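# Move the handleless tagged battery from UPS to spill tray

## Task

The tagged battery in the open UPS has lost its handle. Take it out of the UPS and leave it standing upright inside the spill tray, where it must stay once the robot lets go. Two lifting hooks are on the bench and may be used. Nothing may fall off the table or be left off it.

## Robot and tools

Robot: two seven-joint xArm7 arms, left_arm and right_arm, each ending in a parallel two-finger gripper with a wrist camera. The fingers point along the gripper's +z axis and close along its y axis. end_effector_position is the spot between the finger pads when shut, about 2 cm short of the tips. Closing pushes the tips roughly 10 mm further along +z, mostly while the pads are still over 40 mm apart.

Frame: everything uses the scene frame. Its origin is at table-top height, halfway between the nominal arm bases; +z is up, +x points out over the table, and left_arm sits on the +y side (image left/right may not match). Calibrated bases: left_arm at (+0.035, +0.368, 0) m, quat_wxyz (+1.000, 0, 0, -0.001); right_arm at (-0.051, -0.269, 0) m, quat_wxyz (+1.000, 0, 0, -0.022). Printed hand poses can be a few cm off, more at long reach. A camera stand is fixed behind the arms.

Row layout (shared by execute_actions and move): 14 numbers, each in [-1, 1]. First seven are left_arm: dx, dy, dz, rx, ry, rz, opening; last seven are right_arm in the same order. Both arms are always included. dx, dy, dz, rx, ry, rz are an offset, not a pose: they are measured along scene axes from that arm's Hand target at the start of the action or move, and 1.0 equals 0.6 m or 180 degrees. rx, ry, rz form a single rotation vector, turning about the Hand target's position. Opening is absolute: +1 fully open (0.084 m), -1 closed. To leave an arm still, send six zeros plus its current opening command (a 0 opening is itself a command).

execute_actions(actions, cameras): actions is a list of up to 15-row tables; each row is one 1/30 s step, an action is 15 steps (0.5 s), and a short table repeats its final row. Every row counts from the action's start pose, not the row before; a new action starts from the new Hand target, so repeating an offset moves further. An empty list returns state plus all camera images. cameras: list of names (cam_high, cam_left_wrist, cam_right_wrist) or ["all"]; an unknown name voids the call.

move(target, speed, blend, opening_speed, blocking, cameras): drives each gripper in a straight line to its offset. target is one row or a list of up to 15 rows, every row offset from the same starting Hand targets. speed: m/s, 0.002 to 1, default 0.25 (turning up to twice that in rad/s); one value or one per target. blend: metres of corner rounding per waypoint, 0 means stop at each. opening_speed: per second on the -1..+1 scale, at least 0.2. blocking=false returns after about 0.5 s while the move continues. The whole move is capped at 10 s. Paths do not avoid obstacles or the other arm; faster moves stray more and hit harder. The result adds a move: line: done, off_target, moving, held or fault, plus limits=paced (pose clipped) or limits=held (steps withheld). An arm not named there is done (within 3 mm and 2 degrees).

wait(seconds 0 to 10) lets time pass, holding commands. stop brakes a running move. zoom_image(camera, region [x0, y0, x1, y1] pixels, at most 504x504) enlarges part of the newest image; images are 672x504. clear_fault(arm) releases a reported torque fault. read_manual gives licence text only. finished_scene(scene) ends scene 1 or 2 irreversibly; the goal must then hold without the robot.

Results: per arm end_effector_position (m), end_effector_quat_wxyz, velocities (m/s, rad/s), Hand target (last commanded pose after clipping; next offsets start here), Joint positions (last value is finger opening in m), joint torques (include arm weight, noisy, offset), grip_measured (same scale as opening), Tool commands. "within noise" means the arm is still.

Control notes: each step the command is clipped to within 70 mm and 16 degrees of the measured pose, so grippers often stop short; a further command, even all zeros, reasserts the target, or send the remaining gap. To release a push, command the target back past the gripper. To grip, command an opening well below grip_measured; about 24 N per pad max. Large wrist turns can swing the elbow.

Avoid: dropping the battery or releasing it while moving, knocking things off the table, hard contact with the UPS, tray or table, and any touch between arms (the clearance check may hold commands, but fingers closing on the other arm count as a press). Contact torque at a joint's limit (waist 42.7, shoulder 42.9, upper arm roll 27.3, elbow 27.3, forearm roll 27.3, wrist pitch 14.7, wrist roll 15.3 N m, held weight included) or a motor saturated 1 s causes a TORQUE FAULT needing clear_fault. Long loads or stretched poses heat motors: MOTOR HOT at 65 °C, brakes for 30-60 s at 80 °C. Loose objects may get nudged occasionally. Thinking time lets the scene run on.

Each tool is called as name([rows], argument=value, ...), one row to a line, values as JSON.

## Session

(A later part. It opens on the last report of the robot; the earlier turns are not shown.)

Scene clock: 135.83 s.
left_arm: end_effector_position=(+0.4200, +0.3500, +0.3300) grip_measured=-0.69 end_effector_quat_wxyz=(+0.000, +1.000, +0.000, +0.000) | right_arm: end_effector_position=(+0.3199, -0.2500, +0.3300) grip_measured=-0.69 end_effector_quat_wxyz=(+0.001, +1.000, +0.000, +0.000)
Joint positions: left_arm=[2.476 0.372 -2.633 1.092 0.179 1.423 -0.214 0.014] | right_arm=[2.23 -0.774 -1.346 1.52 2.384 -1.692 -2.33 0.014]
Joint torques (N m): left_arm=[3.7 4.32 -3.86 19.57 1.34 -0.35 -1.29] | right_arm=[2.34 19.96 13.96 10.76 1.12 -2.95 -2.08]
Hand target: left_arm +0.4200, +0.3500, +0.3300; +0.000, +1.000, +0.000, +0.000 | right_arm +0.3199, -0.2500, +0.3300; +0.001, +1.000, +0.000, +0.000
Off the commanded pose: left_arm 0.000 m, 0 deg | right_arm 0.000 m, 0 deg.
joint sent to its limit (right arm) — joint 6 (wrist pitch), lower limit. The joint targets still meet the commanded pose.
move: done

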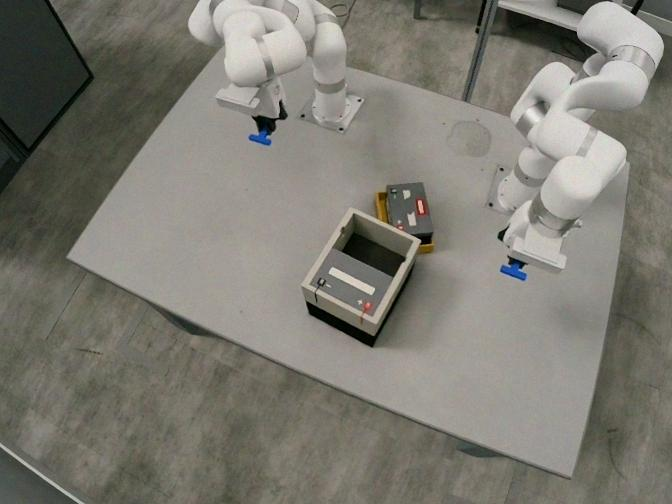

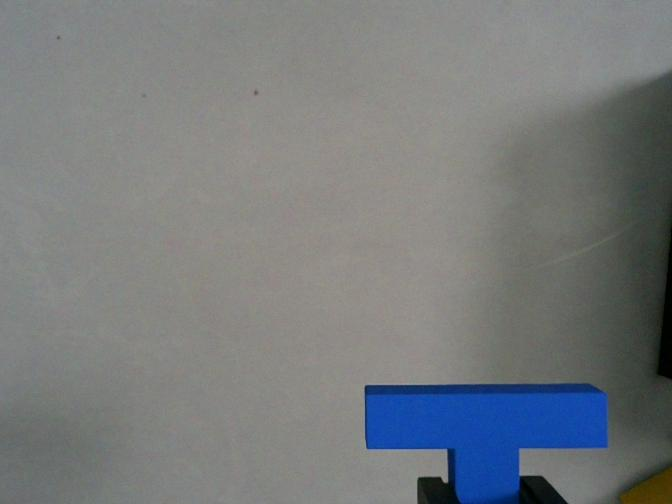

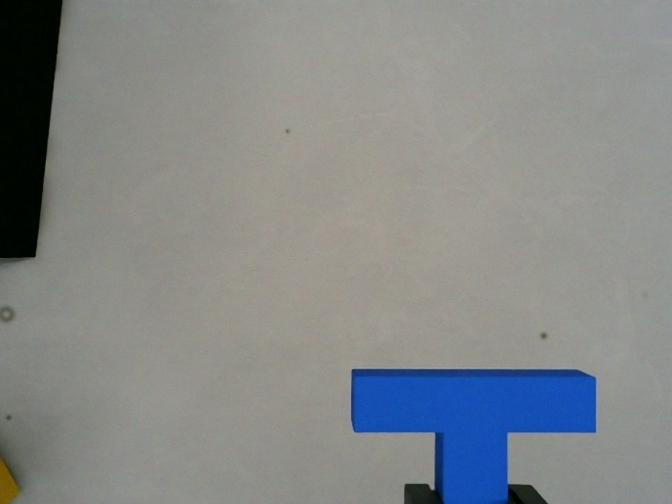

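zoom_image(camera="cam_high", region=[360, 160, 450, 270])

move([
  [0,0.03,-0.47,0,0,0,-1,0,0,-0.47,0,0,0,-1],
  [0,0.03,-0.5125,0,0,0,-1,0,0,-0.5125,0,0,0,-1],
], speed=[0.2,0.05], blend=0.005)

move(target=[0,0,0,0,0,0,-0.3,0,0,0,0,0,0,-0.3], opening_speed=1.5)

move(target=[0,0,0.12,0,0,0,-0.3,0,0,0.12,0,0,0,-0.3], speed=0.15, cameras=["cam_high"])

Scaled by 4.582 from the camera's 672x504 image, which has a finer 960x720 frame.

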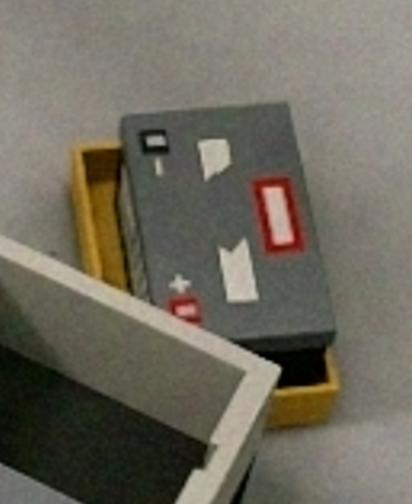

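Scene clock: 138.90 s.
left_arm: end_effector_position=(+0.4200, +0.3680, +0.0225) grip_measured=-0.69 end_effector_quat_wxyz=(+0.000, +1.000, +0.000, +0.000) | right_arm: end_effector_position=(+0.3199, -0.2500, +0.0226) grip_measured=-0.69 end_effector_quat_wxyz=(+0.001, +1.000, +0.000, +0.000)
Joint positions: left_arm=[2.487 -0.172 -2.517 0.585 -0.231 0.456 0.171 0.014] | right_arm=[2.317 -0.98 -1.845 0.978 1.968 -1.051 -2.038 0.014]
Joint torques (N m): left_arm=[3.36 8.78 -1.15 14.43 -1.51 -4.15 1.19] | right_arm=[2.02 9.44 14.14 2.9 -1.83 0.57 1.9]
Hand target: left_arm +0.4200, +0.3680, +0.0225; +0.000, +1.000, +0.000, +0.000 | right_arm +0.3199, -0.2500, +0.0225; +0.001, +1.000, +0.000, +0.000
Off the commanded pose: left_arm 0.000 m, 0 deg | right_arm 0.000 m, 0 deg.
move: done

Scene clock: 139.63 s.
left_arm: end_effector_position=(+0.4200, +0.3680, +0.0225) grip_measured=-0.32 end_effector_quat_wxyz=(+0.000, +1.000, +0.000, +0.000) | right_arm: end_effector_position=(+0.3199, -0.2500, +0.0225) grip_measured=-0.32 end_effector_quat_wxyz=(+0.000, +1.000, +0.000, +0.000)
Joint positions: left_arm=[2.487 -0.172 -2.517 0.585 -0.231 0.456 0.171 0.03] | right_arm=[2.317 -0.98 -1.845 0.978 1.968 -1.051 -2.038 0.03]
Joint torques (N m): left_arm=[3.61 14.6 -0.04 13.87 -0.92 -2.03 1.17] | right_arm=[1.89 12.66 18.96 3.37 0.1 -0.69 1.73]
Hand target: left_arm +0.4200, +0.3680, +0.0225; +0.000, +1.000, +0.000, +0.000 | right_arm +0.3199, -0.2500, +0.0225; +0.001, +1.000, +0.000, +0.000
Off the commanded pose: left_arm 0.000 m, 0 deg | right_arm 0.000 m, 0 deg.
move: done

Scene clock: 140.67 s.
left_arm: end_effector_position=(+0.4200, +0.3680, +0.0945) grip_measured=-0.32 end_effector_quat_wxyz=(+0.000, +1.000, +0.000, +0.000) | right_arm: end_effector_position=(+0.3199, -0.2500, +0.0945) grip_measured=-0.32 end_effector_quat_wxyz=(+0.001, +1.000, +0.000, +0.000)
Joint positions: left_arm=[2.469 0.086 -2.463 0.616 0.084 0.685 -0.062 0.03] | right_arm=[2.232 -0.916 -1.677 1.029 2.116 -1.176 -2.131 0.03]
Joint torques (N m): left_arm=[3.68 16.95 -2.54 16.92 1.1 -0.31 -1.37] | right_arm=[-2.62 20.54 20.72 9.69 1.07 -3.05 -2.14]
Hand target: left_arm +0.4200, +0.3680, +0.0945; +0.000, +1.000, +0.000, +0.000 | right_arm +0.3199, -0.2500, +0.0945; +0.001, +1.000, +0.000, +0.000
Off the commanded pose: left_arm 0.000 m, 0 deg | right_arm 0.000 m, 0 deg.
move: done
Images, in order (width x height): cam_high 672x504.

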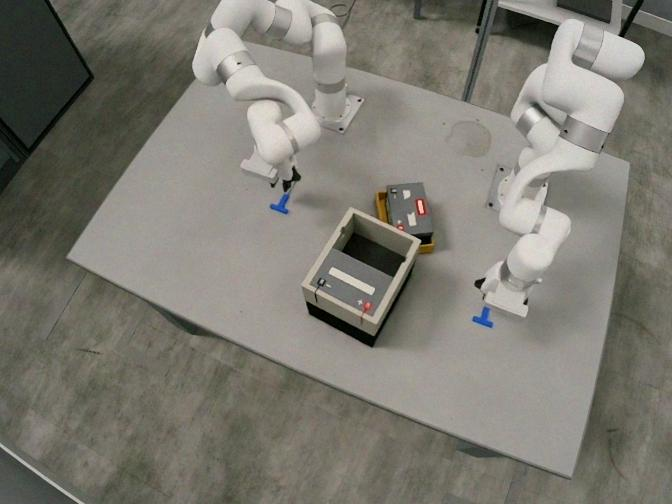

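finished_scene(scene=2)

The scene is finished: the task was done.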